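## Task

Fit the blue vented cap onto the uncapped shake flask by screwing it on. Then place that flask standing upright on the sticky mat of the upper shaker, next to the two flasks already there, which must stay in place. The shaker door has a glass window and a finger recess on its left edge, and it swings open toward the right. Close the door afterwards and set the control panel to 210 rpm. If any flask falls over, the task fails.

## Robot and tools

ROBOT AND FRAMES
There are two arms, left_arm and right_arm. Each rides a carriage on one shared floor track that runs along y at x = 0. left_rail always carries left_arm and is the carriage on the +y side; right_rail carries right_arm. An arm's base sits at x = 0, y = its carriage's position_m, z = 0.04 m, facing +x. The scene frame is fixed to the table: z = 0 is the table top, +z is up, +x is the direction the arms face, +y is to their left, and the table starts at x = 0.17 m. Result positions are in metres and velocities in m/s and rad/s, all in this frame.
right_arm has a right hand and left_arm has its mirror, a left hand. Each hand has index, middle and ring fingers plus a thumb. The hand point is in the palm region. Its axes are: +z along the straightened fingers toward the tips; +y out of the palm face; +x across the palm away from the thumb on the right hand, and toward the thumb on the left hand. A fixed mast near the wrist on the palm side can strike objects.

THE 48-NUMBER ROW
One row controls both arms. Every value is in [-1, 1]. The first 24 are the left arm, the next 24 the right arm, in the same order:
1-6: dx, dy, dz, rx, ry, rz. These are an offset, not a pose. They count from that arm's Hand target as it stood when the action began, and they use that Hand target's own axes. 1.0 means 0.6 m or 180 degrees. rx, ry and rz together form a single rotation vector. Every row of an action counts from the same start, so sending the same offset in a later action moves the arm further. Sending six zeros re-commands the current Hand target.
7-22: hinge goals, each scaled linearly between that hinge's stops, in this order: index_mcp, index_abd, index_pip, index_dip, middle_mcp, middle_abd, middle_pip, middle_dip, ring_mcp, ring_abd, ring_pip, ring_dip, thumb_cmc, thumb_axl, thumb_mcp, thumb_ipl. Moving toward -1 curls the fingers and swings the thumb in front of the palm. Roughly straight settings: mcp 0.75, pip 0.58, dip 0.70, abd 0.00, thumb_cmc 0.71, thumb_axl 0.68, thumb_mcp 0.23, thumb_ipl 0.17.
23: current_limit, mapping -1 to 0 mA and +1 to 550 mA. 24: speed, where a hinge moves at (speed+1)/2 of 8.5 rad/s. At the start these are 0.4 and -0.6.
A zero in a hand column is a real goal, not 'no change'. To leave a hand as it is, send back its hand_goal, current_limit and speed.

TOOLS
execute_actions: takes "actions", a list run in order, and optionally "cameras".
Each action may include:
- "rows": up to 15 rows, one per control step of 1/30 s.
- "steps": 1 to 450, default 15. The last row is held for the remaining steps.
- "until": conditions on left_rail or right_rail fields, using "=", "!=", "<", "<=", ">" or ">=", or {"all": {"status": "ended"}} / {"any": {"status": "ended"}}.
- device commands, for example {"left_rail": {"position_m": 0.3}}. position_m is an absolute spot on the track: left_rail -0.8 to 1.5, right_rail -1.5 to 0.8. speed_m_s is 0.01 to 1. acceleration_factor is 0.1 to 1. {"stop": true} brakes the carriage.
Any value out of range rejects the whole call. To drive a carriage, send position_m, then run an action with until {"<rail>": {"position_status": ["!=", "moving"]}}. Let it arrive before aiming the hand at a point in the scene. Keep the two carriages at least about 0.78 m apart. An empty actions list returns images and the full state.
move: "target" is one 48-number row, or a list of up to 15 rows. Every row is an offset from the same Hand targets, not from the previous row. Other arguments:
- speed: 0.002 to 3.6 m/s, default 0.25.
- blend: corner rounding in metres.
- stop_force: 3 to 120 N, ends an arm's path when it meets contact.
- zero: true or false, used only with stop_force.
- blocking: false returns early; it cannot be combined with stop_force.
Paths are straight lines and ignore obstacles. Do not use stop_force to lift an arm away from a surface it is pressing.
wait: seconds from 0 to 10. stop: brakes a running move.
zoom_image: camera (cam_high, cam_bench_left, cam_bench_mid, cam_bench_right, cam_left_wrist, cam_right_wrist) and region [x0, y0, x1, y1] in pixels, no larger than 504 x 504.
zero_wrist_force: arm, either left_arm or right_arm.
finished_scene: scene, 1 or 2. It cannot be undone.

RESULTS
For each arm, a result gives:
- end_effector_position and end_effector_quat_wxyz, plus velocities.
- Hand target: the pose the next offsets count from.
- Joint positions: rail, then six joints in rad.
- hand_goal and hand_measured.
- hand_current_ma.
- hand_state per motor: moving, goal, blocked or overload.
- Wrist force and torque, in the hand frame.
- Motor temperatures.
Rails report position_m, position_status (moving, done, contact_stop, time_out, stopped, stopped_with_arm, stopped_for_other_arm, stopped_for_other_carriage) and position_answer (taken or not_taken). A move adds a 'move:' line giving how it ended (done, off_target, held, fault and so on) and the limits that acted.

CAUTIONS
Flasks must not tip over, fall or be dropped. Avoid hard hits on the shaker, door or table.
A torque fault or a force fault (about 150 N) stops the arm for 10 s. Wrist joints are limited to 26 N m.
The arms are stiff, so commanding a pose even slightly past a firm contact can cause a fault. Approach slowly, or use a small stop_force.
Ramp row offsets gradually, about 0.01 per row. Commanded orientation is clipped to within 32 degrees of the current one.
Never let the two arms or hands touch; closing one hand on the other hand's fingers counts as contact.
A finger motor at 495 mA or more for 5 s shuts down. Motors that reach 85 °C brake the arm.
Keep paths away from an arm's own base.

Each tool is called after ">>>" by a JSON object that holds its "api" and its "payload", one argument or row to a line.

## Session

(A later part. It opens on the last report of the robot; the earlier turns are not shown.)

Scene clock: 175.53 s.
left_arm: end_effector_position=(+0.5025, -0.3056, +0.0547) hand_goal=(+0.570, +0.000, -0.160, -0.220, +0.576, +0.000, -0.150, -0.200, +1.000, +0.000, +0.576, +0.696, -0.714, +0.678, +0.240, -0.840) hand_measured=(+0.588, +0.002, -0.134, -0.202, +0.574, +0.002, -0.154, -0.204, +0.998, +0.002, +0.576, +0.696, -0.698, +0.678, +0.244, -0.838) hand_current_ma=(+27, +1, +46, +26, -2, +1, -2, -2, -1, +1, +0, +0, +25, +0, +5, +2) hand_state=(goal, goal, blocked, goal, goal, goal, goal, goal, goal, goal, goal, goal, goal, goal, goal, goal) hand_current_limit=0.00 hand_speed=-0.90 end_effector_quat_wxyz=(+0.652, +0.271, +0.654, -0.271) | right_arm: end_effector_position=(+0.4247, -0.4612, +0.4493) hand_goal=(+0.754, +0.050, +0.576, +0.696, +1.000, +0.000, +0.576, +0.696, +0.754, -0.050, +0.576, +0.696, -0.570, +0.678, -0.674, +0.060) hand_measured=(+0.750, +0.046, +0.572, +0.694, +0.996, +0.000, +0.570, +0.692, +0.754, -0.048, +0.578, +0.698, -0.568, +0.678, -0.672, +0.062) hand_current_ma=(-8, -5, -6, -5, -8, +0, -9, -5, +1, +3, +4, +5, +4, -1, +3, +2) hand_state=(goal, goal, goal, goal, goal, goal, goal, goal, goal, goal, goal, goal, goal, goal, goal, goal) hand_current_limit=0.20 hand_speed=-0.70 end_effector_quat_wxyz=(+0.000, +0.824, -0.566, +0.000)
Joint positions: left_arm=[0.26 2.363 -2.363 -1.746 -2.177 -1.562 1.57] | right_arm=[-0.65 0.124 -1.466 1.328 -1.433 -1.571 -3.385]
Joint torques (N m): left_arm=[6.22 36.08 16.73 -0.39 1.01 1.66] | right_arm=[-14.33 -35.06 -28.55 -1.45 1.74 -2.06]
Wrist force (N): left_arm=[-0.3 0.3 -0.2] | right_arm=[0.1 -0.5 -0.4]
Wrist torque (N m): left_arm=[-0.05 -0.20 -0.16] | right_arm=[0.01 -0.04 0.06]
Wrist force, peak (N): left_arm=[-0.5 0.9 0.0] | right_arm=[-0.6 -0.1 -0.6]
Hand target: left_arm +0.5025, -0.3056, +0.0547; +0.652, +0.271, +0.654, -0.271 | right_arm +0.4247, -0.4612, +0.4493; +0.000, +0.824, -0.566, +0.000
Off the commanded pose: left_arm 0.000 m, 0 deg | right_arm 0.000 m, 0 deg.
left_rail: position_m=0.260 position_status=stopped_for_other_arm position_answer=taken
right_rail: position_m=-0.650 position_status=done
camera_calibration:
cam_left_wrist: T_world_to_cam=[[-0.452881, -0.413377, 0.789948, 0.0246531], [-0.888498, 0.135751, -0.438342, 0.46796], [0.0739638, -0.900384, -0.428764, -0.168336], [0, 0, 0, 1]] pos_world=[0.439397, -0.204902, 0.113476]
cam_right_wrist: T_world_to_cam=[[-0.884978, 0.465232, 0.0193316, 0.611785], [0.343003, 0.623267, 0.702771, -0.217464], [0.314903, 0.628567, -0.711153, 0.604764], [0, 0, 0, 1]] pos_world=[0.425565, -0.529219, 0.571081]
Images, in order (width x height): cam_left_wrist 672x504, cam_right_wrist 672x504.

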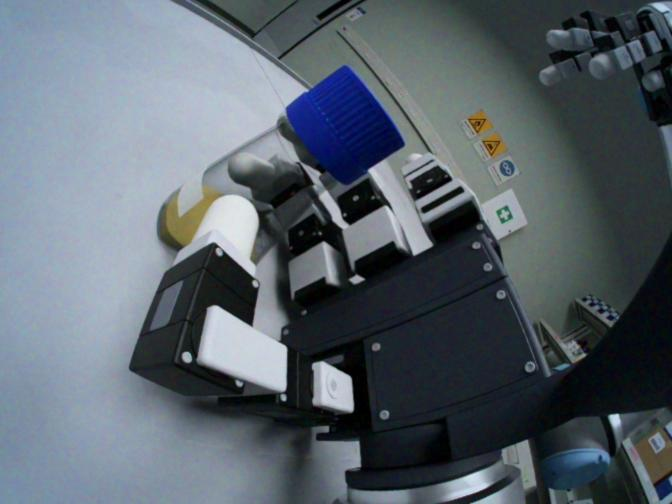

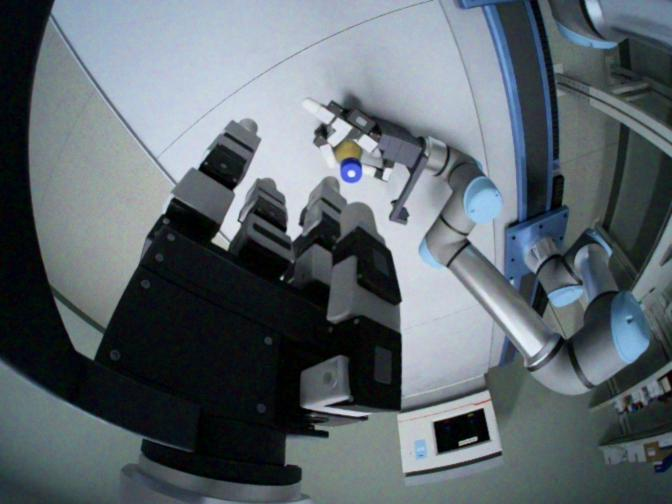

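>>> {"api": "execute_actions", "payload": {
  "actions": [
    {"rows":[[0,0,0,0,0,0,0.55,0,-0.20,-0.26,0.56,0,-0.18,-0.24,1.0,0,0.576,0.696,-0.714,0.678,0.22,-0.92,0.0,-0.9,0,0,0,0,0,0,0.754,0.05,0.576,0.696,1.0,0,0.576,0.696,0.754,-0.05,0.576,0.696,-0.571,0.678,-0.674,0.059,0.2,-0.7]],"steps":40}
  ],
  "cameras": ["cam_left_wrist","cam_right_wrist","cam_bench_mid"]
}}

>>> {"api": "zoom_image", "payload": {
  "camera": "cam_right_wrist",
  "region": [260, 80, 460, 230]
}}

>>> {"api": "zoom_image", "payload": {
  "camera": "cam_bench_mid",
  "region": [230, 180, 430, 330]
}}

Scene clock: 177.60 s.
left_arm: end_effector_position=(+0.5025, -0.3056, +0.0547) hand_goal=(+0.550, +0.000, -0.200, -0.260, +0.560, +0.000, -0.180, -0.240, +1.000, +0.000, +0.576, +0.696, -0.714, +0.678, +0.220, -0.920) hand_measured=(+0.588, +0.002, -0.140, -0.230, +0.562, +0.002, -0.176, -0.236, +0.998, +0.002, +0.576, +0.696, -0.710, +0.676, +0.244, -0.922) hand_current_ma=(+82, +1, +147, +54, +2, +1, +2, +2, -1, +1, +0, +0, +3, -1, +56, -1) hand_state=(blocked, goal, blocked, blocked, goal, goal, goal, goal, goal, goal, goal, goal, goal, goal, blocked, goal) hand_current_limit=0.00 hand_speed=-0.90 end_effector_quat_wxyz=(+0.652, +0.271, +0.654, -0.271) | right_arm: end_effector_position=(+0.4247, -0.4612, +0.4493) hand_goal=(+0.754, +0.050, +0.576, +0.696, +1.000, +0.000, +0.576, +0.696, +0.754, -0.050, +0.576, +0.696, -0.570, +0.678, -0.674, +0.060) hand_measured=(+0.750, +0.046, +0.572, +0.694, +0.996, +0.000, +0.570, +0.692, +0.754, -0.048, +0.578, +0.698, -0.568, +0.678, -0.672, +0.062) hand_current_ma=(-8, -5, -6, -5, -8, +0, -9, -5, +1, +3, +4, +5, +4, -1, +3, +2) hand_state=(goal, goal, goal, goal, goal, goal, goal, goal, goal, goal, goal, goal, goal, goal, goal, goal) hand_current_limit=0.20 hand_speed=-0.70 end_effector_quat_wxyz=(+0.000, +0.824, -0.566, +0.000)
Joint positions: left_arm=[0.26 2.363 -2.363 -1.746 -2.177 -1.562 1.57] | right_arm=[-0.65 0.124 -1.466 1.328 -1.433 -1.571 -3.385]
Joint torques (N m): left_arm=[6.29 36.81 17.31 0.05 1.02 1.63] | right_arm=[-13.63 -35.22 -28.34 -1.29 1.81 -2.03]
Wrist force (N): left_arm=[-0.9 0.6 -0.1] | right_arm=[-0.4 0.0 -0.2]
Wrist torque (N m): left_arm=[-0.04 -0.17 -0.18] | right_arm=[0.07 0.02 0.04]
Wrist force, peak (N): left_arm=[-1.2 0.5 -0.2] | right_arm=[-0.4 0.1 -0.9]
Hand target: left_arm +0.5025, -0.3056, +0.0547; +0.652, +0.271, +0.654, -0.271 | right_arm +0.4247, -0.4612, +0.4493; +0.000, +0.824, -0.566, +0.000
Off the commanded pose: left_arm 0.000 m, 0 deg | right_arm 0.000 m, 0 deg.
left_rail: position_m=0.260 position_status=stopped_for_other_arm position_answer=taken
right_rail: position_m=-0.650 position_status=done
camera_calibration:
cam_left_wrist: T_world_to_cam=[[-0.452881, -0.413377, 0.789948, 0.0246531], [-0.888498, 0.135751, -0.438342, 0.46796], [0.0739638, -0.900384, -0.428764, -0.168336], [0, 0, 0, 1]] pos_world=[0.439397, -0.204902, 0.113476]
cam_right_wrist: T_world_to_cam=[[-0.884978, 0.465232, 0.0193316, 0.611785], [0.343003, 0.623267, 0.702771, -0.217464], [0.314903, 0.628567, -0.711153, 0.604764], [0, 0, 0, 1]] pos_world=[0.425565, -0.529219, 0.571081]
Images, in order (width x height): cam_bench_mid 672x504, cam_left_wrist 672x504, cam_right_wrist 672x504.

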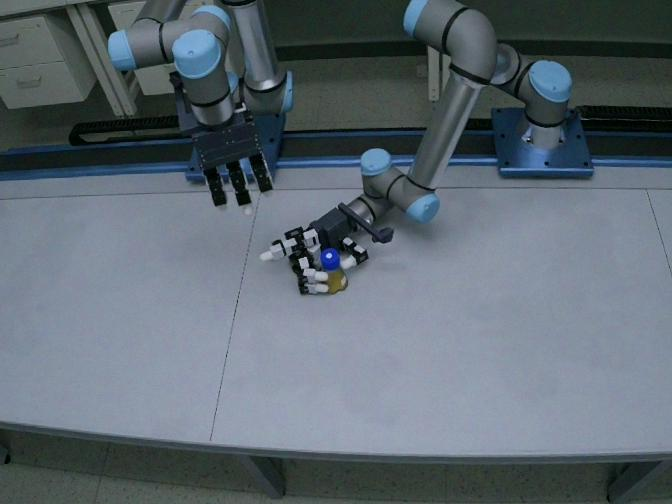

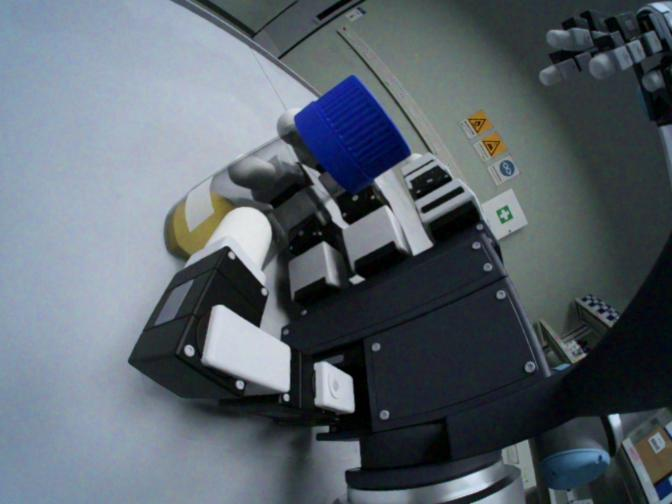

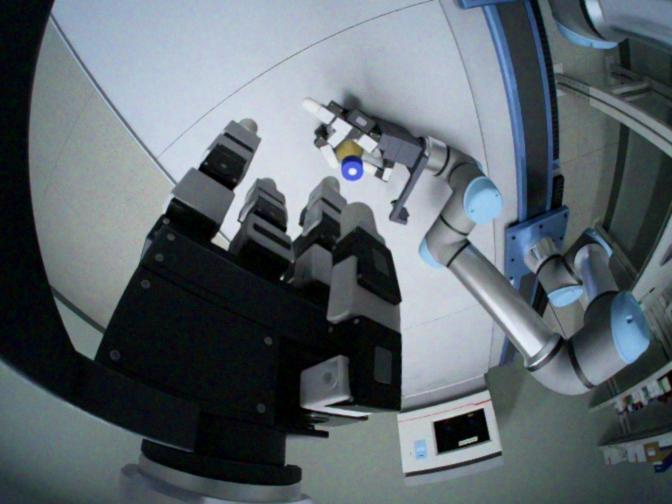

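Scaled by 2.520 from the camera's 672x504 image, which has a finer 960x720 frame.

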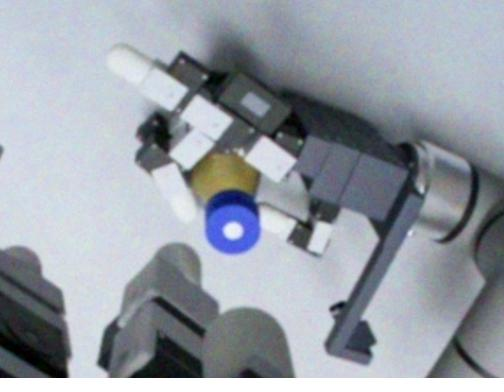

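Scaled by 2.520 from the camera's 672x504 image, which has a finer 960x720 frame.

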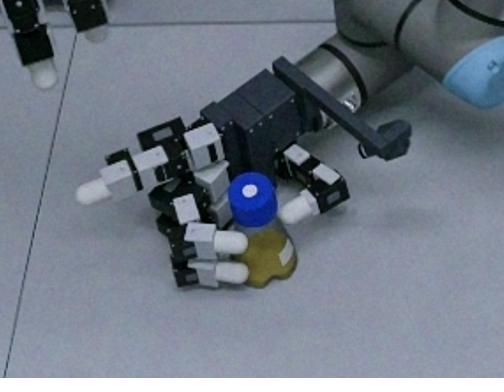

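>>> {"api": "execute_actions", "payload": {
  "actions": [
    {"rows":[[0,0,0,0,0,0,0.52,0,-0.24,-0.30,0.54,0,-0.22,-0.28,1.0,0,0.576,0.696,-0.714,0.678,0.16,-0.96,0.1,-0.9,0,0,0,0,0,0,0.754,0.05,0.576,0.696,1.0,0,0.576,0.696,0.754,-0.05,0.576,0.696,-0.571,0.678,-0.674,0.059,0.2,-0.7]],"steps":45}
  ],
  "cameras": ["cam_left_wrist","cam_right_wrist"]
}}

>>> {"api": "zoom_image", "payload": {
  "camera": "cam_left_wrist",
  "region": [120, 50, 460, 390]
}}

Scene clock: 180.03 s.
left_arm: end_effector_position=(+0.5025, -0.3056, +0.0547) hand_goal=(+0.520, +0.000, -0.240, -0.300, +0.540, +0.000, -0.220, -0.280, +1.000, +0.000, +0.576, +0.696, -0.714, +0.678, +0.160, -0.960) hand_measured=(+0.588, +0.002, -0.142, -0.250, +0.544, +0.002, -0.210, -0.276, +0.998, +0.002, +0.576, +0.696, -0.722, +0.668, +0.192, -0.976) hand_current_ma=(+188, +1, +294, +118, +4, +1, +10, +4, -1, +1, +0, +0, -8, -15, +85, -36) hand_state=(blocked, goal, blocked, blocked, goal, goal, goal, goal, goal, goal, goal, goal, goal, goal, blocked, goal) hand_current_limit=0.10 hand_speed=-0.90 end_effector_quat_wxyz=(+0.652, +0.271, +0.654, -0.271) | right_arm: end_effector_position=(+0.4247, -0.4612, +0.4493) hand_goal=(+0.754, +0.050, +0.576, +0.696, +1.000, +0.000, +0.576, +0.696, +0.754, -0.050, +0.576, +0.696, -0.570, +0.678, -0.674, +0.060) hand_measured=(+0.750, +0.046, +0.572, +0.694, +0.996, +0.000, +0.570, +0.692, +0.754, -0.048, +0.578, +0.698, -0.568, +0.678, -0.672, +0.062) hand_current_ma=(-8, -5, -6, -5, -8, +0, -9, -5, +1, +3, +4, +5, +4, -1, +3, +2) hand_state=(goal, goal, goal, goal, goal, goal, goal, goal, goal, goal, goal, goal, goal, goal, goal, goal) hand_current_limit=0.20 hand_speed=-0.70 end_effector_quat_wxyz=(+0.000, +0.824, -0.566, +0.000)
Joint positions: left_arm=[0.26 2.363 -2.363 -1.746 -2.177 -1.562 1.57] | right_arm=[-0.65 0.124 -1.466 1.328 -1.433 -1.571 -3.385]
Joint torques (N m): left_arm=[4.79 36.29 16.94 0.05 1.04 1.61] | right_arm=[-13.82 -33.53 -28.58 -1.46 1.75 -2.11]
Wrist force (N): left_arm=[-1.3 0.6 -0.3] | right_arm=[-0.4 0.3 -0.4]
Wrist torque (N m): left_arm=[-0.01 -0.20 -0.17] | right_arm=[0.11 0.03 0.04]
Wrist force, peak (N): left_arm=[-1.7 0.3 -0.1] | right_arm=[-0.5 -0.6 -0.5]
Hand target: left_arm +0.5025, -0.3056, +0.0547; +0.652, +0.271, +0.654, -0.271 | right_arm +0.4247, -0.4612, +0.4493; +0.000, +0.824, -0.566, +0.000
Off the commanded pose: left_arm 0.000 m, 0 deg | right_arm 0.000 m, 0 deg.
left_rail: position_m=0.260 position_status=stopped_for_other_arm position_answer=taken
right_rail: position_m=-0.650 position_status=done
camera_calibration:
cam_left_wrist: T_world_to_cam=[[-0.452881, -0.413377, 0.789948, 0.0246531], [-0.888498, 0.135751, -0.438342, 0.46796], [0.0739638, -0.900384, -0.428764, -0.168336], [0, 0, 0, 1]] pos_world=[0.439397, -0.204902, 0.113476]
cam_right_wrist: T_world_to_cam=[[-0.884978, 0.465232, 0.0193316, 0.611785], [0.343003, 0.623267, 0.702771, -0.217464], [0.314903, 0.628567, -0.711153, 0.604764], [0, 0, 0, 1]] pos_world=[0.425565, -0.529219, 0.571081]
Images, in order (width x height): cam_left_wrist 672x504, cam_right_wrist 672x504.

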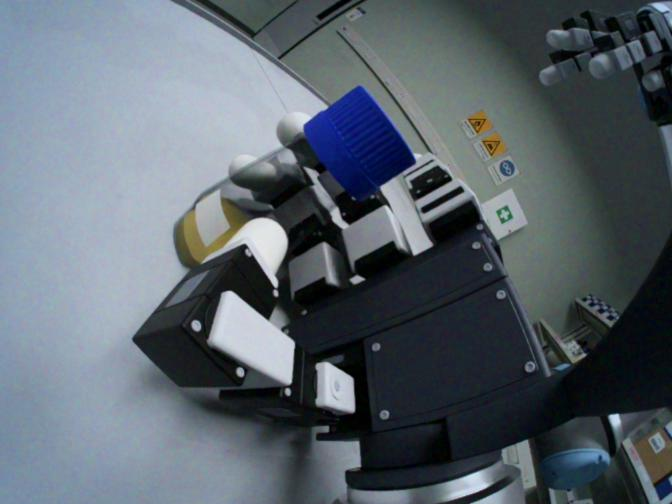

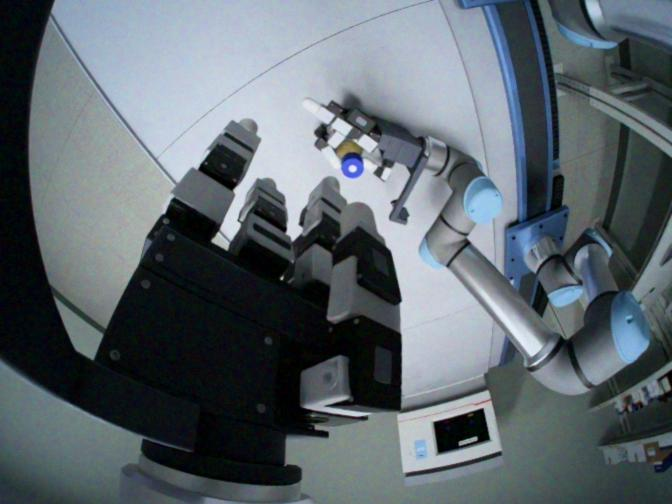

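Scaled by 1.482 from the camera's 672x504 image, which has a finer 960x720 frame.

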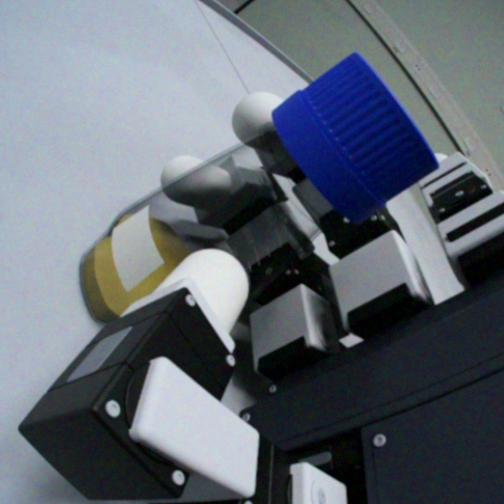

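>>> {"api": "execute_actions", "payload": {
  "actions": [
    {"rows":[[0,0,0,0,0,0,0.55,0,-0.20,-0.28,0.85,0,0.4,0.4,1.0,0,0.576,0.696,-0.714,0.678,0.16,-0.96,0.1,-0.8,0,0,0,0,0,0,0.754,0.05,0.576,0.696,0.85,0,-0.96,-0.75,0.754,-0.05,0.576,0.696,-0.571,0.678,-0.674,0.059,0.2,-0.5]],"steps":45}
  ]
}}

>>> {"api": "move", "payload": {
  "target": [0,0,0,0,0,0,0.55,0,-0.20,-0.28,0.85,0,0.4,0.4,1.0,0,0.576,0.696,-0.714,0.678,0.16,-0.96,0.1,-0.8,-0.2408,-0.0618,0.2622,0,0,0,0.754,0.05,0.576,0.696,0.85,0,-0.96,-0.75,0.754,-0.05,0.576,0.696,-0.571,0.678,-0.674,0.059,0.2,-0.5],
  "speed": 0.15,
  "cameras": ["cam_left_wrist","cam_right_wrist","cam_bench_mid"]
}}

>>> {"api": "zoom_image", "payload": {
  "camera": "cam_bench_mid",
  "region": [230, 130, 430, 330]
}}

Scene clock: 187.30 s.
left_arm: end_effector_position=(+0.5025, -0.3056, +0.0547) hand_goal=(+0.550, +0.000, -0.200, -0.280, +0.850, +0.000, +0.400, +0.400, +1.000, +0.000, +0.576, +0.696, -0.714, +0.678, +0.160, -0.960) hand_measured=(+0.594, +0.002, -0.142, -0.248, +0.848, +0.002, +0.396, +0.396, +0.998, +0.002, +0.576, +0.696, -0.722, +0.668, +0.186, -0.976) hand_current_ma=(+100, +1, +141, +59, -2, +1, -2, -2, -1, +1, +0, +0, -9, -16, +65, -36) hand_state=(blocked, goal, blocked, blocked, goal, goal, goal, goal, goal, goal, goal, goal, goal, goal, blocked, goal) hand_current_limit=0.10 hand_speed=-0.80 end_effector_quat_wxyz=(+0.652, +0.271, +0.654, -0.271) | right_arm: end_effector_position=(+0.4247, -0.4612, +0.4493) hand_goal=(+0.754, +0.050, +0.576, +0.696, +0.850, +0.000, -0.960, -0.750, +0.754, -0.050, +0.576, +0.696, -0.570, +0.678, -0.674, +0.060) hand_measured=(+0.750, +0.046, +0.572, +0.694, +0.850, +0.000, -0.928, -0.740, +0.754, -0.048, +0.578, +0.698, -0.568, +0.678, -0.672, +0.062) hand_current_ma=(-8, -5, -6, -5, +0, +0, +89, +23, +1, +3, +4, +5, +4, -1, +3, +2) hand_state=(goal, goal, goal, goal, goal, goal, blocked, goal, goal, goal, goal, goal, goal, goal, goal, goal) hand_current_limit=0.20 hand_speed=-0.50 end_effector_quat_wxyz=(+0.000, +0.824, -0.566, +0.000)
Joint positions: left_arm=[0.26 2.363 -2.363 -1.746 -2.177 -1.562 1.57] | right_arm=[-0.65 0.124 -1.466 1.328 -1.433 -1.571 -3.385]
Joint torques (N m): left_arm=[5.24 37.87 17.4 0.32 1.04 1.4] | right_arm=[-12.72 -33.81 -29.35 -1.3 1.9 -1.98]
Wrist force (N): left_arm=[-1.4 0.2 -0.5] | right_arm=[-0.3 -0.2 -0.3]
Wrist torque (N m): left_arm=[-0.06 -0.17 -0.14] | right_arm=[0.08 0.00 0.04]
Wrist force, peak (N): left_arm=[-1.6 1.1 -0.2] | right_arm=[-0.6 -0.3 -0.6]
Hand target: left_arm +0.5025, -0.3056, +0.0547; +0.652, +0.271, +0.654, -0.271 | right_arm +0.4247, -0.4612, +0.4493; +0.000, +0.824, -0.566, +0.000
Off the commanded pose: left_arm 0.000 m, 0 deg | right_arm 0.000 m, 0 deg.
left_rail: position_m=0.260 position_status=stopped_for_other_arm position_answer=taken
right_rail: position_m=-0.650 position_status=done

Scene clock: 189.23 s.
left_arm: end_effector_position=(+0.5025, -0.3056, +0.0547) hand_goal=(+0.550, +0.000, -0.200, -0.280, +0.850, +0.000, +0.400, +0.400, +1.000, +0.000, +0.576, +0.696, -0.714, +0.678, +0.160, -0.960) hand_measured=(+0.594, +0.002, -0.142, -0.248, +0.848, +0.002, +0.396, +0.396, +0.998, +0.002, +0.576, +0.696, -0.722, +0.668, +0.186, -0.976) hand_current_ma=(+100, +1, +141, +59, -2, +1, -2, -2, -1, +1, +0, +0, -9, -16, +65, -36) hand_state=(blocked, goal, blocked, blocked, goal, goal, goal, goal, goal, goal, goal, goal, goal, goal, blocked, goal) hand_current_limit=0.10 hand_speed=-0.80 end_effector_quat_wxyz=(+0.652, +0.271, +0.654, -0.271) | right_arm: end_effector_position=(+0.4075, -0.3131, +0.2920) hand_goal=(+0.754, +0.050, +0.576, +0.696, +0.850, +0.000, -0.960, -0.750, +0.754, -0.050, +0.576, +0.696, -0.570, +0.678, -0.674, +0.060) hand_measured=(+0.750, +0.046, +0.572, +0.694, +0.850, +0.000, -0.928, -0.740, +0.754, -0.048, +0.578, +0.698, -0.568, +0.678, -0.672, +0.062) hand_current_ma=(-8, -5, -6, -5, +0, +0, +89, +23, +1, +3, +3, +5, +4, -1, +3, +2) hand_state=(goal, goal, goal, goal, goal, goal, blocked, goal, goal, goal, goal, goal, goal, goal, goal, goal) hand_current_limit=0.20 hand_speed=-0.50 end_effector_quat_wxyz=(+0.000, +0.824, -0.566, +0.000)
Joint positions: left_arm=[0.26 2.363 -2.363 -1.746 -2.177 -1.562 1.57] | right_arm=[-0.65 0.388 -1.313 1.55 -1.807 -1.571 -3.121]
Joint torques (N m): left_arm=[5.22 38.37 15.44 0.42 0.99 1.71] | right_arm=[11.95 -25.52 -15.69 -3.68 -1.61 1.91]
Wrist force (N): left_arm=[-1.5 0.3 -0.3] | right_arm=[-0.3 0.0 -0.3]
Wrist torque (N m): left_arm=[-0.07 -0.15 -0.16] | right_arm=[0.08 0.02 -0.16]
Wrist force, peak (N): left_arm=[-1.7 0.2 -0.5] | right_arm=[0.4 0.3 -1.4]
Hand target: left_arm +0.5025, -0.3056, +0.0547; +0.652, +0.271, +0.654, -0.271 | right_arm +0.4075, -0.3131, +0.2919; +0.000, +0.824, -0.566, +0.000
Off the commanded pose: left_arm 0.000 m, 0 deg | right_arm 0.000 m, 0 deg.
left_rail: position_m=0.260 position_status=stopped_for_other_arm position_answer=taken
right_rail: position_m=-0.650 position_status=done
move: done
camera_calibration:
cam_left_wrist: T_world_to_cam=[[-0.452881, -0.413377, 0.789948, 0.0246531], [-0.888498, 0.135751, -0.438342, 0.46796], [0.0739638, -0.900384, -0.428764, -0.168336], [0, 0, 0, 1]] pos_world=[0.439397, -0.204902, 0.113476]
cam_right_wrist: T_world_to_cam=[[-0.884978, 0.465232, 0.0193316, 0.530702], [0.343003, 0.623267, 0.702771, -0.193395], [0.314903, 0.628567, -0.711153, 0.405296], [0, 0, 0, 1]] pos_world=[0.408365, -0.381119, 0.413881]
Images, in order (width x height): cam_bench_mid 672x504, cam_left_wrist 672x504, cam_right_wrist 672x504.

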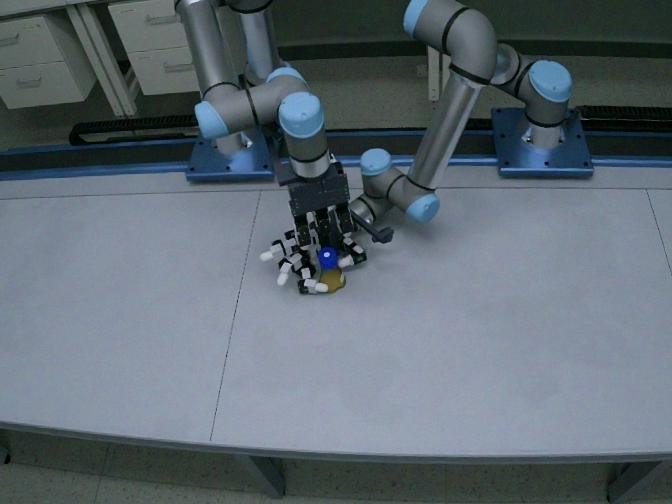

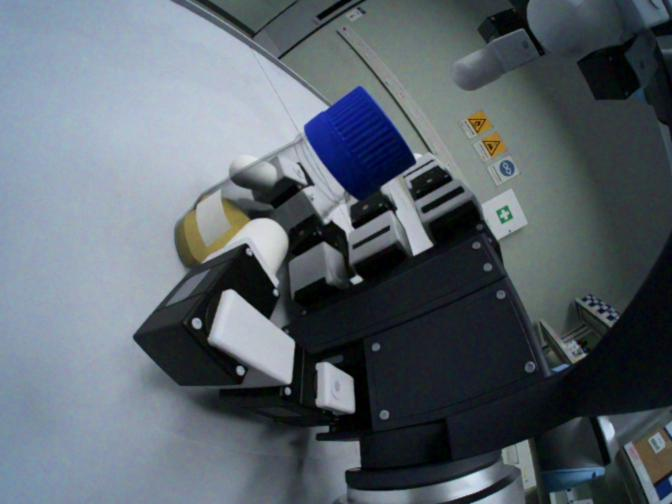

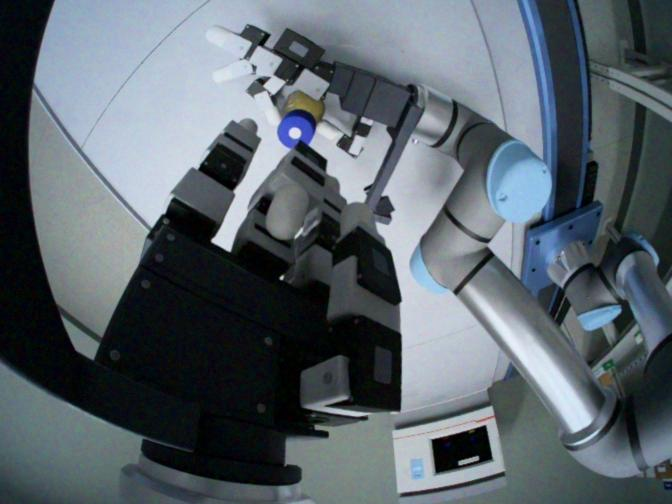

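Scaled by 2.520 from the camera's 672x504 image, which has a finer 960x720 frame.

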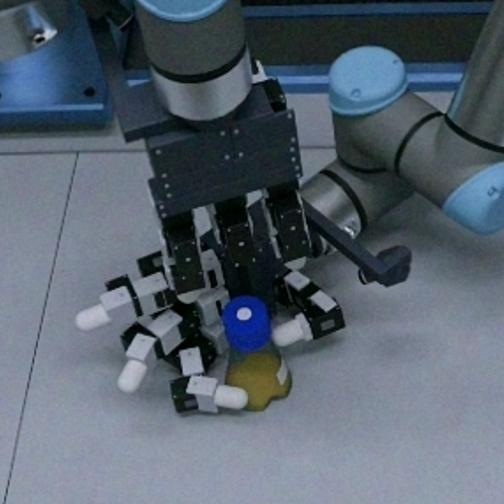

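>>> {"api": "zoom_image", "payload": {
  "camera": "cam_right_wrist",
  "region": [200, 50, 400, 200]
}}

Scaled by 2.520 from the camera's 672x504 image, which has a finer 960x720 frame.

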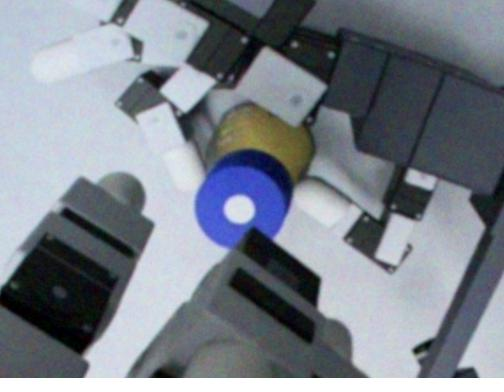

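>>> {"api": "move", "payload": {
  "target": [
    [0,0,0,0,0,0,0.55,0,-0.20,-0.28,0.85,0,0.4,0.4,1.0,0,0.576,0.696,-0.714,0.678,0.16,-0.96,0.1,-0.8,0.0718,0.0087,0,0,0,-0.1444,0.754,0.05,0.576,0.696,0.85,0,-0.96,-0.75,0.754,-0.05,0.576,0.696,-0.571,0.678,-0.674,0.059,0.2,-0.5],
    [0,0,0,0,0,0,0.55,0,-0.20,-0.28,0.85,0,0.4,0.4,1.0,0,0.576,0.696,-0.714,0.678,0.16,-0.96,0.1,-0.8,0.1270,-0.0145,0,0,0,-0.2889,0.754,0.05,0.576,0.696,0.85,0,-0.96,-0.75,0.754,-0.05,0.576,0.696,-0.571,0.678,-0.674,0.059,0.2,-0.5],
    [0,0,0,0,0,0,0.55,0,-0.20,-0.28,0.85,0,0.4,0.4,1.0,0,0.576,0.696,-0.714,0.678,0.16,-0.96,0.1,-0.8,0.1665,-0.0593,0,0,0,-0.4333,0.754,0.05,0.576,0.696,0.85,0,-0.96,-0.75,0.754,-0.05,0.576,0.696,-0.571,0.678,-0.674,0.059,0.2,-0.5],
    [0,0,0,0,0,0,0.55,0,-0.20,-0.28,0.85,0,0.4,0.4,1.0,0,0.576,0.696,-0.714,0.678,0.16,-0.96,0.1,-0.8,0.1823,-0.1170,0,0,0,-0.5778,0.754,0.05,0.576,0.696,0.85,0,-0.96,-0.75,0.754,-0.05,0.576,0.696,-0.571,0.678,-0.674,0.059,0.2,-0.5],
    [0,0,0,0,0,0,0.55,0,-0.20,-0.28,0.85,0,0.4,0.4,1.0,0,0.576,0.696,-0.714,0.678,0.16,-0.96,0.1,-0.8,0.1715,-0.1758,0,0,0,-0.7222,0.754,0.05,0.576,0.696,0.85,0,-0.96,-0.75,0.754,-0.05,0.576,0.696,-0.571,0.678,-0.674,0.059,0.2,-0.5]
  ],
  "speed": 0.35,
  "blend": 0.01,
  "cameras": ["cam_right_wrist","cam_left_wrist"]
}}

Scene clock: 196.47 s.
left_arm: end_effector_position=(+0.5025, -0.3056, +0.0547) hand_goal=(+0.550, +0.000, -0.200, -0.280, +0.850, +0.000, +0.400, +0.400, +1.000, +0.000, +0.576, +0.696, -0.714, +0.678, +0.160, -0.960) hand_measured=(+0.594, +0.002, -0.142, -0.248, +0.848, +0.002, +0.396, +0.396, +0.998, +0.002, +0.576, +0.696, -0.722, +0.668, +0.186, -0.976) hand_current_ma=(+100, +1, +141, +59, -2, +1, -2, -2, -1, +1, +0, +0, -9, -16, +65, -36) hand_state=(blocked, goal, blocked, blocked, goal, goal, goal, goal, goal, goal, goal, goal, goal, goal, blocked, goal) hand_current_limit=0.10 hand_speed=-0.80 end_effector_quat_wxyz=(+0.652, +0.271, +0.654, -0.271) | right_arm: end_effector_position=(+0.5429, -0.3713, +0.2919) hand_goal=(+0.754, +0.050, +0.576, +0.696, +0.850, +0.000, -0.960, -0.750, +0.754, -0.050, +0.576, +0.696, -0.570, +0.678, -0.674, +0.060) hand_measured=(+0.750, +0.046, +0.572, +0.694, +0.850, +0.000, -0.928, -0.740, +0.754, -0.048, +0.578, +0.698, -0.568, +0.678, -0.672, +0.062) hand_current_ma=(-8, -5, -6, -5, +0, +0, +89, +23, +1, +3, +3, +5, +4, -1, +2, +2) hand_state=(goal, goal, goal, goal, goal, goal, blocked, goal, goal, goal, goal, goal, goal, goal, goal, goal) hand_current_limit=0.20 hand_speed=-0.50 end_effector_quat_wxyz=(+0.000, +0.862, +0.508, +0.000)
Joint positions: left_arm=[0.26 2.363 -2.363 -1.746 -2.177 -1.562 1.57] | right_arm=[-0.65 0.388 -1.352 1.599 -1.818 -1.571 -5.39]
Joint torques (N m): left_arm=[4.71 37.23 15.93 1 0.89 1.32] | right_arm=[-14.27 -39.99 -14.35 -3.83 1.9 -2.02]
Wrist force (N): left_arm=[-1.3 0.6 -0.7] | right_arm=[0.0 0.0 0.0]
Wrist torque (N m): left_arm=[-0.01 -0.18 -0.14] | right_arm=[0.06 -0.03 0.06]
Wrist force, peak (N): left_arm=[-1.8 0.3 -0.6] | right_arm=[-0.7 -0.3 0.0]
Hand target: left_arm +0.5025, -0.3056, +0.0547; +0.652, +0.271, +0.654, -0.271 | right_arm +0.5429, -0.3713, +0.2919; +0.000, +0.862, +0.508, +0.000
Off the commanded pose: left_arm 0.000 m, 0 deg | right_arm 0.000 m, 0 deg.
left_rail: position_m=0.260 position_status=stopped_for_other_arm position_answer=taken
right_rail: position_m=-0.650 position_status=done
move: done
camera_calibration:
cam_left_wrist: T_world_to_cam=[[-0.452881, -0.413377, 0.789948, 0.0246531], [-0.888498, 0.135751, -0.438342, 0.46796], [0.0739638, -0.900384, -0.428764, -0.168336], [0, 0, 0, 1]] pos_world=[0.439397, -0.204902, 0.113476]
cam_right_wrist: T_world_to_cam=[[0.212351, -0.977003, 0.0192989, -0.453576], [-0.697914, -0.137809, 0.702798, 0.078968], [-0.683976, -0.162709, -0.711128, 0.6476], [0, 0, 0, 1]] pos_world=[0.594373, -0.326892, 0.413781]
Images, in order (width x height): cam_left_wrist 672x504, cam_right_wrist 672x504.

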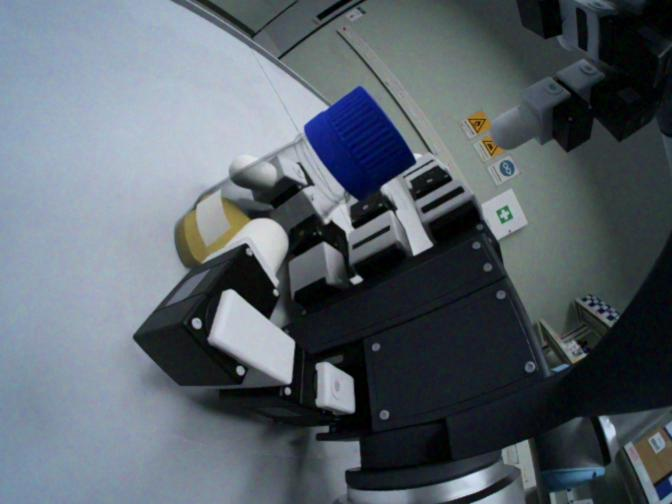

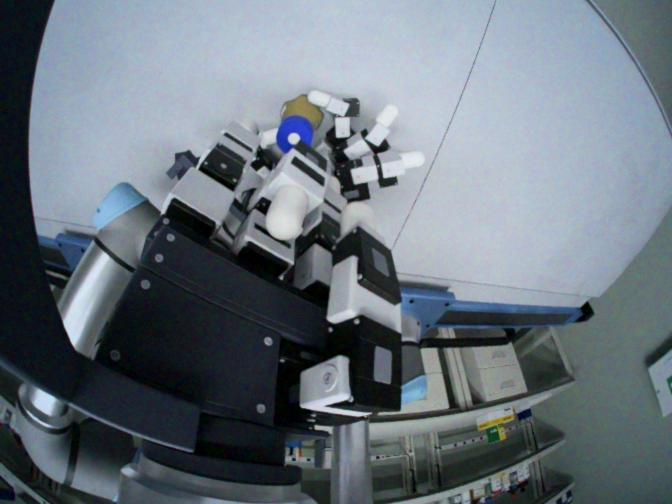

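>>> {"api": "zoom_image", "payload": {
  "camera": "cam_right_wrist",
  "region": [220, 60, 380, 180]
}}

Scaled by 3.150 from the camera's 672x504 image, which has a finer 960x720 frame.

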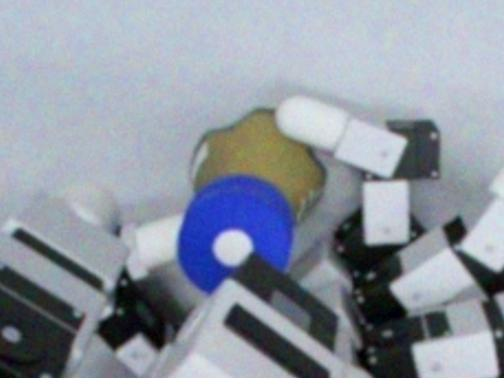

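>>> {"api": "move", "payload": {
  "target": [
    [0,0,0,0,0,0,0.55,0,-0.20,-0.28,0.85,0,0.4,0.4,1.0,0,0.576,0.696,-0.714,0.678,0.16,-0.96,0.1,-0.8,0.0018,-0.0047,0.1098,0,0,0,0.754,0.05,0.576,0.696,0.85,0,-0.96,-0.75,0.754,-0.05,0.576,0.696,-0.571,0.678,-0.674,0.059,0.2,-0.5],
    [0,0,0,0,0,0,0.55,0,-0.20,-0.28,0.85,0,0.4,0.4,1.0,0,0.576,0.696,-0.714,0.678,0.16,-0.96,0.1,-0.8,0.0018,-0.0047,0.1265,0,0,0,0.754,0.05,0.576,0.696,0.85,0,-0.96,-0.75,0.754,-0.05,0.576,0.696,-0.571,0.678,-0.674,0.059,0.2,-0.5]
  ],
  "speed": [0.12,0.05],
  "cameras": ["cam_right_wrist","cam_left_wrist","cam_bench_mid"]
}}

>>> {"api": "zoom_image", "payload": {
  "camera": "cam_left_wrist",
  "region": [200, 0, 600, 260]
}}

>>> {"api": "zoom_image", "payload": {
  "camera": "cam_bench_mid",
  "region": [230, 130, 430, 330]
}}

>>> {"api": "zoom_image", "payload": {
  "camera": "cam_right_wrist",
  "region": [220, 60, 380, 220]
}}

Scene clock: 199.17 s.
left_arm: end_effector_position=(+0.5025, -0.3056, +0.0547) hand_goal=(+0.550, +0.000, -0.200, -0.280, +0.850, +0.000, +0.400, +0.400, +1.000, +0.000, +0.576, +0.696, -0.714, +0.678, +0.160, -0.960) hand_measured=(+0.594, +0.002, -0.142, -0.248, +0.848, +0.002, +0.396, +0.396, +0.998, +0.002, +0.576, +0.696, -0.722, +0.668, +0.186, -0.976) hand_current_ma=(+100, +1, +141, +59, -2, +1, -2, -2, -1, +1, +0, +0, -9, -16, +65, -36) hand_state=(blocked, goal, blocked, blocked, goal, goal, goal, goal, goal, goal, goal, goal, goal, goal, blocked, goal) hand_current_limit=0.10 hand_speed=-0.80 end_effector_quat_wxyz=(+0.652, +0.271, +0.654, -0.271) | right_arm: end_effector_position=(+0.5417, -0.3705, +0.2648) hand_goal=(+0.754, +0.050, +0.576, +0.696, +0.850, +0.000, -0.960, -0.750, +0.754, -0.050, +0.576, +0.696, -0.570, +0.678, -0.674, +0.060) hand_measured=(+0.750, +0.046, +0.572, +0.694, +0.850, +0.000, -0.928, -0.740, +0.754, -0.048, +0.578, +0.698, -0.568, +0.678, -0.672, +0.062) hand_current_ma=(-7, -5, -5, -5, +0, +0, +89, +23, +1, +3, +3, +5, +4, -1, +2, +2) hand_state=(goal, goal, goal, goal, goal, goal, blocked, goal, goal, goal, goal, goal, goal, goal, goal, goal) hand_current_limit=0.20 hand_speed=-0.50 end_effector_quat_wxyz=(+0.000, +0.862, +0.508, -0.001)
Joint positions: left_arm=[0.26 2.363 -2.363 -1.746 -2.177 -1.562 1.57] | right_arm=[-0.65 0.39 -1.335 1.649 -1.883 -1.571 -5.388]
Joint torques (N m): left_arm=[5.71 37.45 13.71 0.97 0.93 1.42] | right_arm=[-15.19 -41.24 -28.63 -1.02 1.02 -2.17]
Wrist force (N): left_arm=[-1.2 0.7 -0.3] | right_arm=[-0.2 0.0 -0.4]
Wrist torque (N m): left_arm=[-0.01 -0.19 -0.14] | right_arm=[0.07 0.01 -0.08]
Wrist force, peak (N): left_arm=[-1.5 0.8 -0.5] | right_arm=[-0.5 -0.5 4.7]
Hand target: left_arm +0.5025, -0.3056, +0.0547; +0.652, +0.271, +0.654, -0.271 | right_arm +0.5418, -0.3706, +0.2649; +0.000, +0.862, +0.508, -0.001 (not the last commanded pose)
Off the commanded pose: left_arm 0.000 m, 0 deg | right_arm 0.049 m, 0 deg.
left_rail: position_m=0.260 position_status=stopped_for_other_arm position_answer=taken
right_rail: position_m=-0.650 position_status=done
move: held (right_arm; a check stopped the path); path passed 0 of 2 targets; limits=held
pose unreachable (right arm): on one or more control steps of this call, first in action 0 (counted from 0), this arm could not follow its commanded pose, so it was not sent that pose on those steps. It may still have moved: this result reports where it is.
cause: moving toward the commanded pose would bring a part of the arm too close to another arm (a part of this arm just beyond joint 7 (wrist 3) and a part of the left arm just beyond its joint 7 (wrist 3), 13 mm apart when this arm was first held).
camera_calibration:
cam_left_wrist: T_world_to_cam=[[-0.452881, -0.413377, 0.789948, 0.0246531], [-0.888498, 0.135751, -0.438342, 0.46796], [0.0739638, -0.900384, -0.428764, -0.168336], [0, 0, 0, 1]] pos_world=[0.439397, -0.204902, 0.113476]
cam_right_wrist: T_world_to_cam=[[0.212292, -0.977014, 0.0193886, -0.452082], [-0.697055, -0.137495, 0.703711, 0.0968047], [-0.68487, -0.162907, -0.710221, 0.627886], [0, 0, 0, 1]] pos_world=[0.593472, -0.326093, 0.386581]
Images, in order (width x height): cam_bench_mid 672x504, cam_left_wrist 672x504, cam_right_wrist 672x504.

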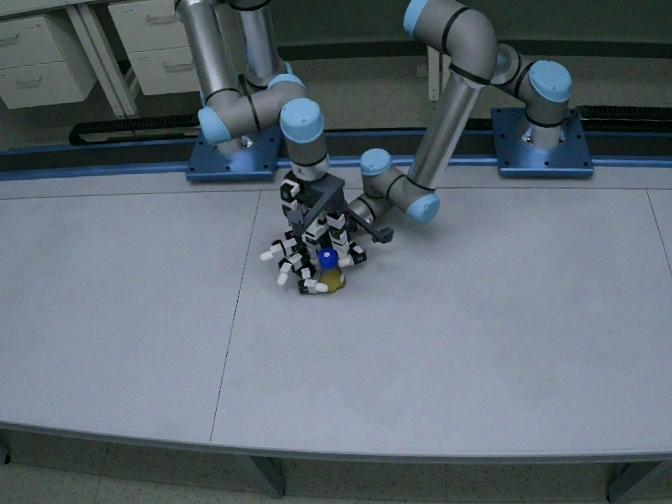

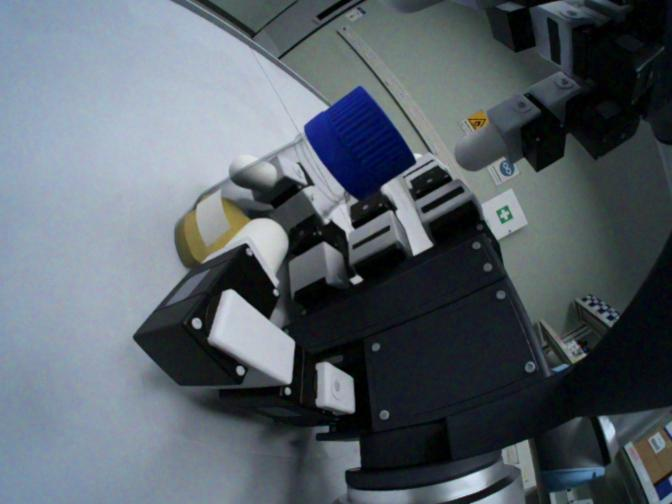

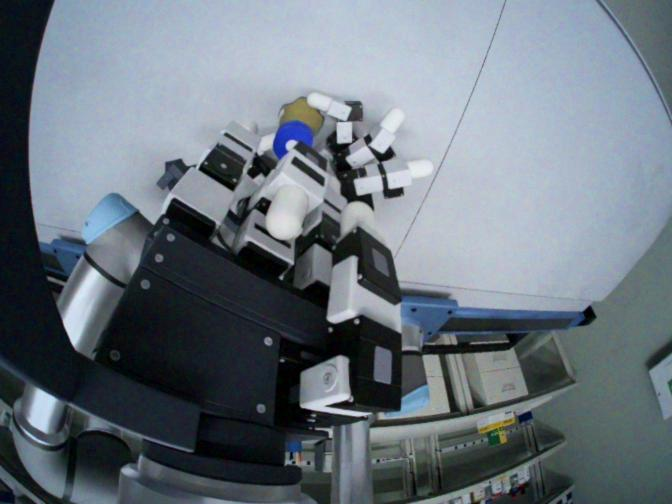

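Scaled by 1.260 from the camera's 672x504 image, which has a finer 960x720 frame.

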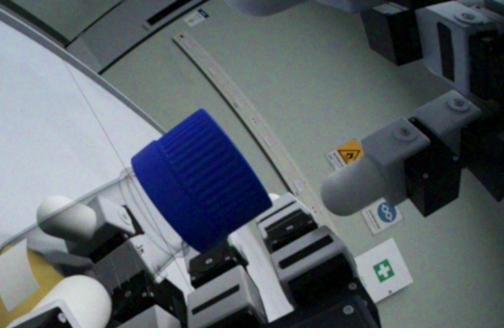

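Scaled by 2.520 from the camera's 672x504 image, which has a finer 960x720 frame.

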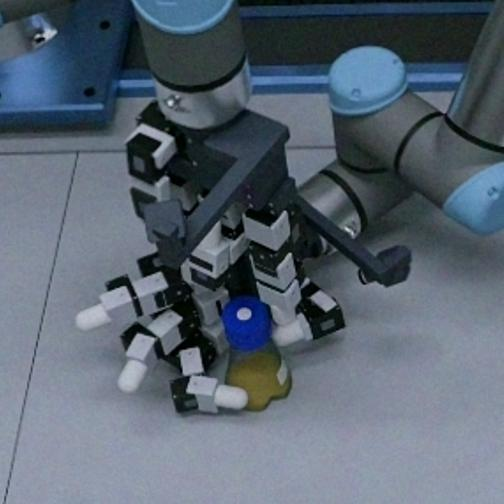

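Scaled by 3.150 from the camera's 672x504 image, which has a finer 960x720 frame.

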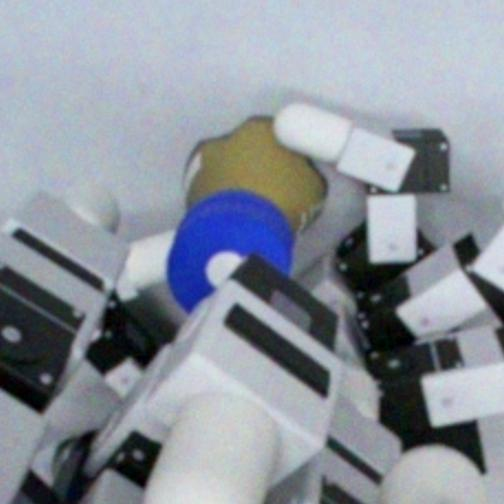

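>>> {"api": "move", "payload": {
  "target": [0,0,0,0,0,0,0.70,0,0.1,0.1,0.85,0,0.4,0.4,1.0,0,0.576,0.696,-0.571,0.678,0.23,-0.05,0.1,-0.75,0,0,-0.06,0,0,0,0.754,0.05,0.576,0.696,0.85,0,-0.96,-0.75,0.754,-0.05,0.576,0.696,-0.571,0.678,-0.674,0.059,0.2,-0.5],
  "speed": 0.1,
  "cameras": ["cam_left_wrist","cam_right_wrist"]
}}

Scene clock: 204.40 s.
left_arm: end_effector_position=(+0.5025, -0.3056, +0.0547) hand_goal=(+0.700, +0.000, +0.100, +0.100, +0.850, +0.000, +0.400, +0.400, +1.000, +0.000, +0.576, +0.696, -0.570, +0.678, +0.230, -0.050) hand_measured=(+0.698, +0.002, +0.096, +0.098, +0.848, +0.002, +0.396, +0.396, +0.998, +0.002, +0.576, +0.696, -0.562, +0.676, +0.228, -0.052) hand_current_ma=(-2, +1, -2, -2, -2, +1, -2, -2, -1, +1, +0, +0, +7, -1, -2, -2) hand_state=(goal, goal, goal, goal, goal, goal, goal, goal, goal, goal, goal, goal, goal, goal, goal, goal) hand_current_limit=0.10 hand_speed=-0.75 end_effector_quat_wxyz=(+0.652, +0.271, +0.654, -0.271) | right_arm: end_effector_position=(+0.5418, -0.3706, +0.3009) hand_goal=(+0.754, +0.050, +0.576, +0.696, +0.850, +0.000, -0.960, -0.750, +0.754, -0.050, +0.576, +0.696, -0.570, +0.678, -0.674, +0.060) hand_measured=(+0.750, +0.046, +0.572, +0.694, +0.850, +0.000, -0.928, -0.740, +0.754, -0.048, +0.578, +0.698, -0.568, +0.678, -0.672, +0.062) hand_current_ma=(-7, -5, -5, -5, +0, +0, +89, +23, +1, +3, +3, +5, +4, -1, +2, +2) hand_state=(goal, goal, goal, goal, goal, goal, blocked, goal, goal, goal, goal, goal, goal, goal, goal, goal) hand_current_limit=0.20 hand_speed=-0.50 end_effector_quat_wxyz=(+0.000, +0.862, +0.508, -0.001)
Joint positions: left_arm=[0.26 2.363 -2.363 -1.746 -2.177 -1.562 1.57] | right_arm=[-0.65 0.389 -1.357 1.581 -1.794 -1.571 -5.388]
Joint torques (N m): left_arm=[5.41 38.68 14.16 1.58 0.81 1.3] | right_arm=[-13.97 -41.02 -28.49 -1.16 1.61 0.94]
Wrist force (N): left_arm=[-0.5 0.3 -0.3] | right_arm=[-0.1 -0.3 -0.3]
Wrist torque (N m): left_arm=[-0.04 -0.14 -0.15] | right_arm=[0.05 -0.01 -0.06]
Wrist force, peak (N): left_arm=[-1.6 0.6 -0.6] | right_arm=[-0.5 -0.3 -1.0]
Hand target: left_arm +0.5025, -0.3056, +0.0547; +0.652, +0.271, +0.654, -0.271 | right_arm +0.5418, -0.3706, +0.3009; +0.000, +0.862, +0.508, -0.001
Off the commanded pose: left_arm 0.000 m, 0 deg | right_arm 0.000 m, 0 deg.
left_rail: position_m=0.260 position_status=stopped_for_other_arm position_answer=taken
right_rail: position_m=-0.650 position_status=done
move: done
camera_calibration:
cam_left_wrist: T_world_to_cam=[[-0.452881, -0.413377, 0.789948, 0.0246531], [-0.888498, 0.135751, -0.438342, 0.46796], [0.0739638, -0.900384, -0.428764, -0.168336], [0, 0, 0, 1]] pos_world=[0.439397, -0.204902, 0.113476]
cam_right_wrist: T_world_to_cam=[[0.212292, -0.977014, 0.0193886, -0.452879], [-0.697055, -0.137495, 0.703711, 0.0713869], [-0.68487, -0.162907, -0.710221, 0.653509], [0, 0, 0, 1]] pos_world=[0.593472, -0.326193, 0.422681]
Images, in order (width x height): cam_left_wrist 672x504, cam_right_wrist 672x504.

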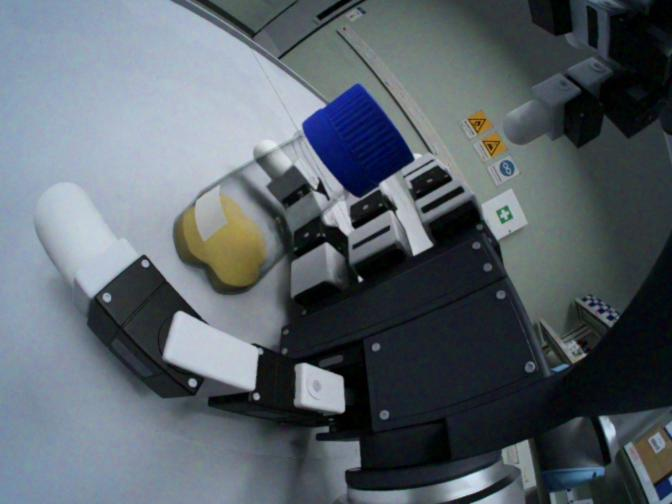

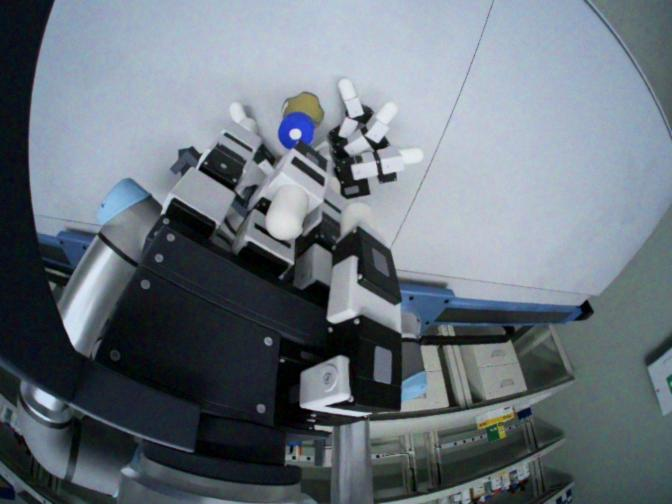

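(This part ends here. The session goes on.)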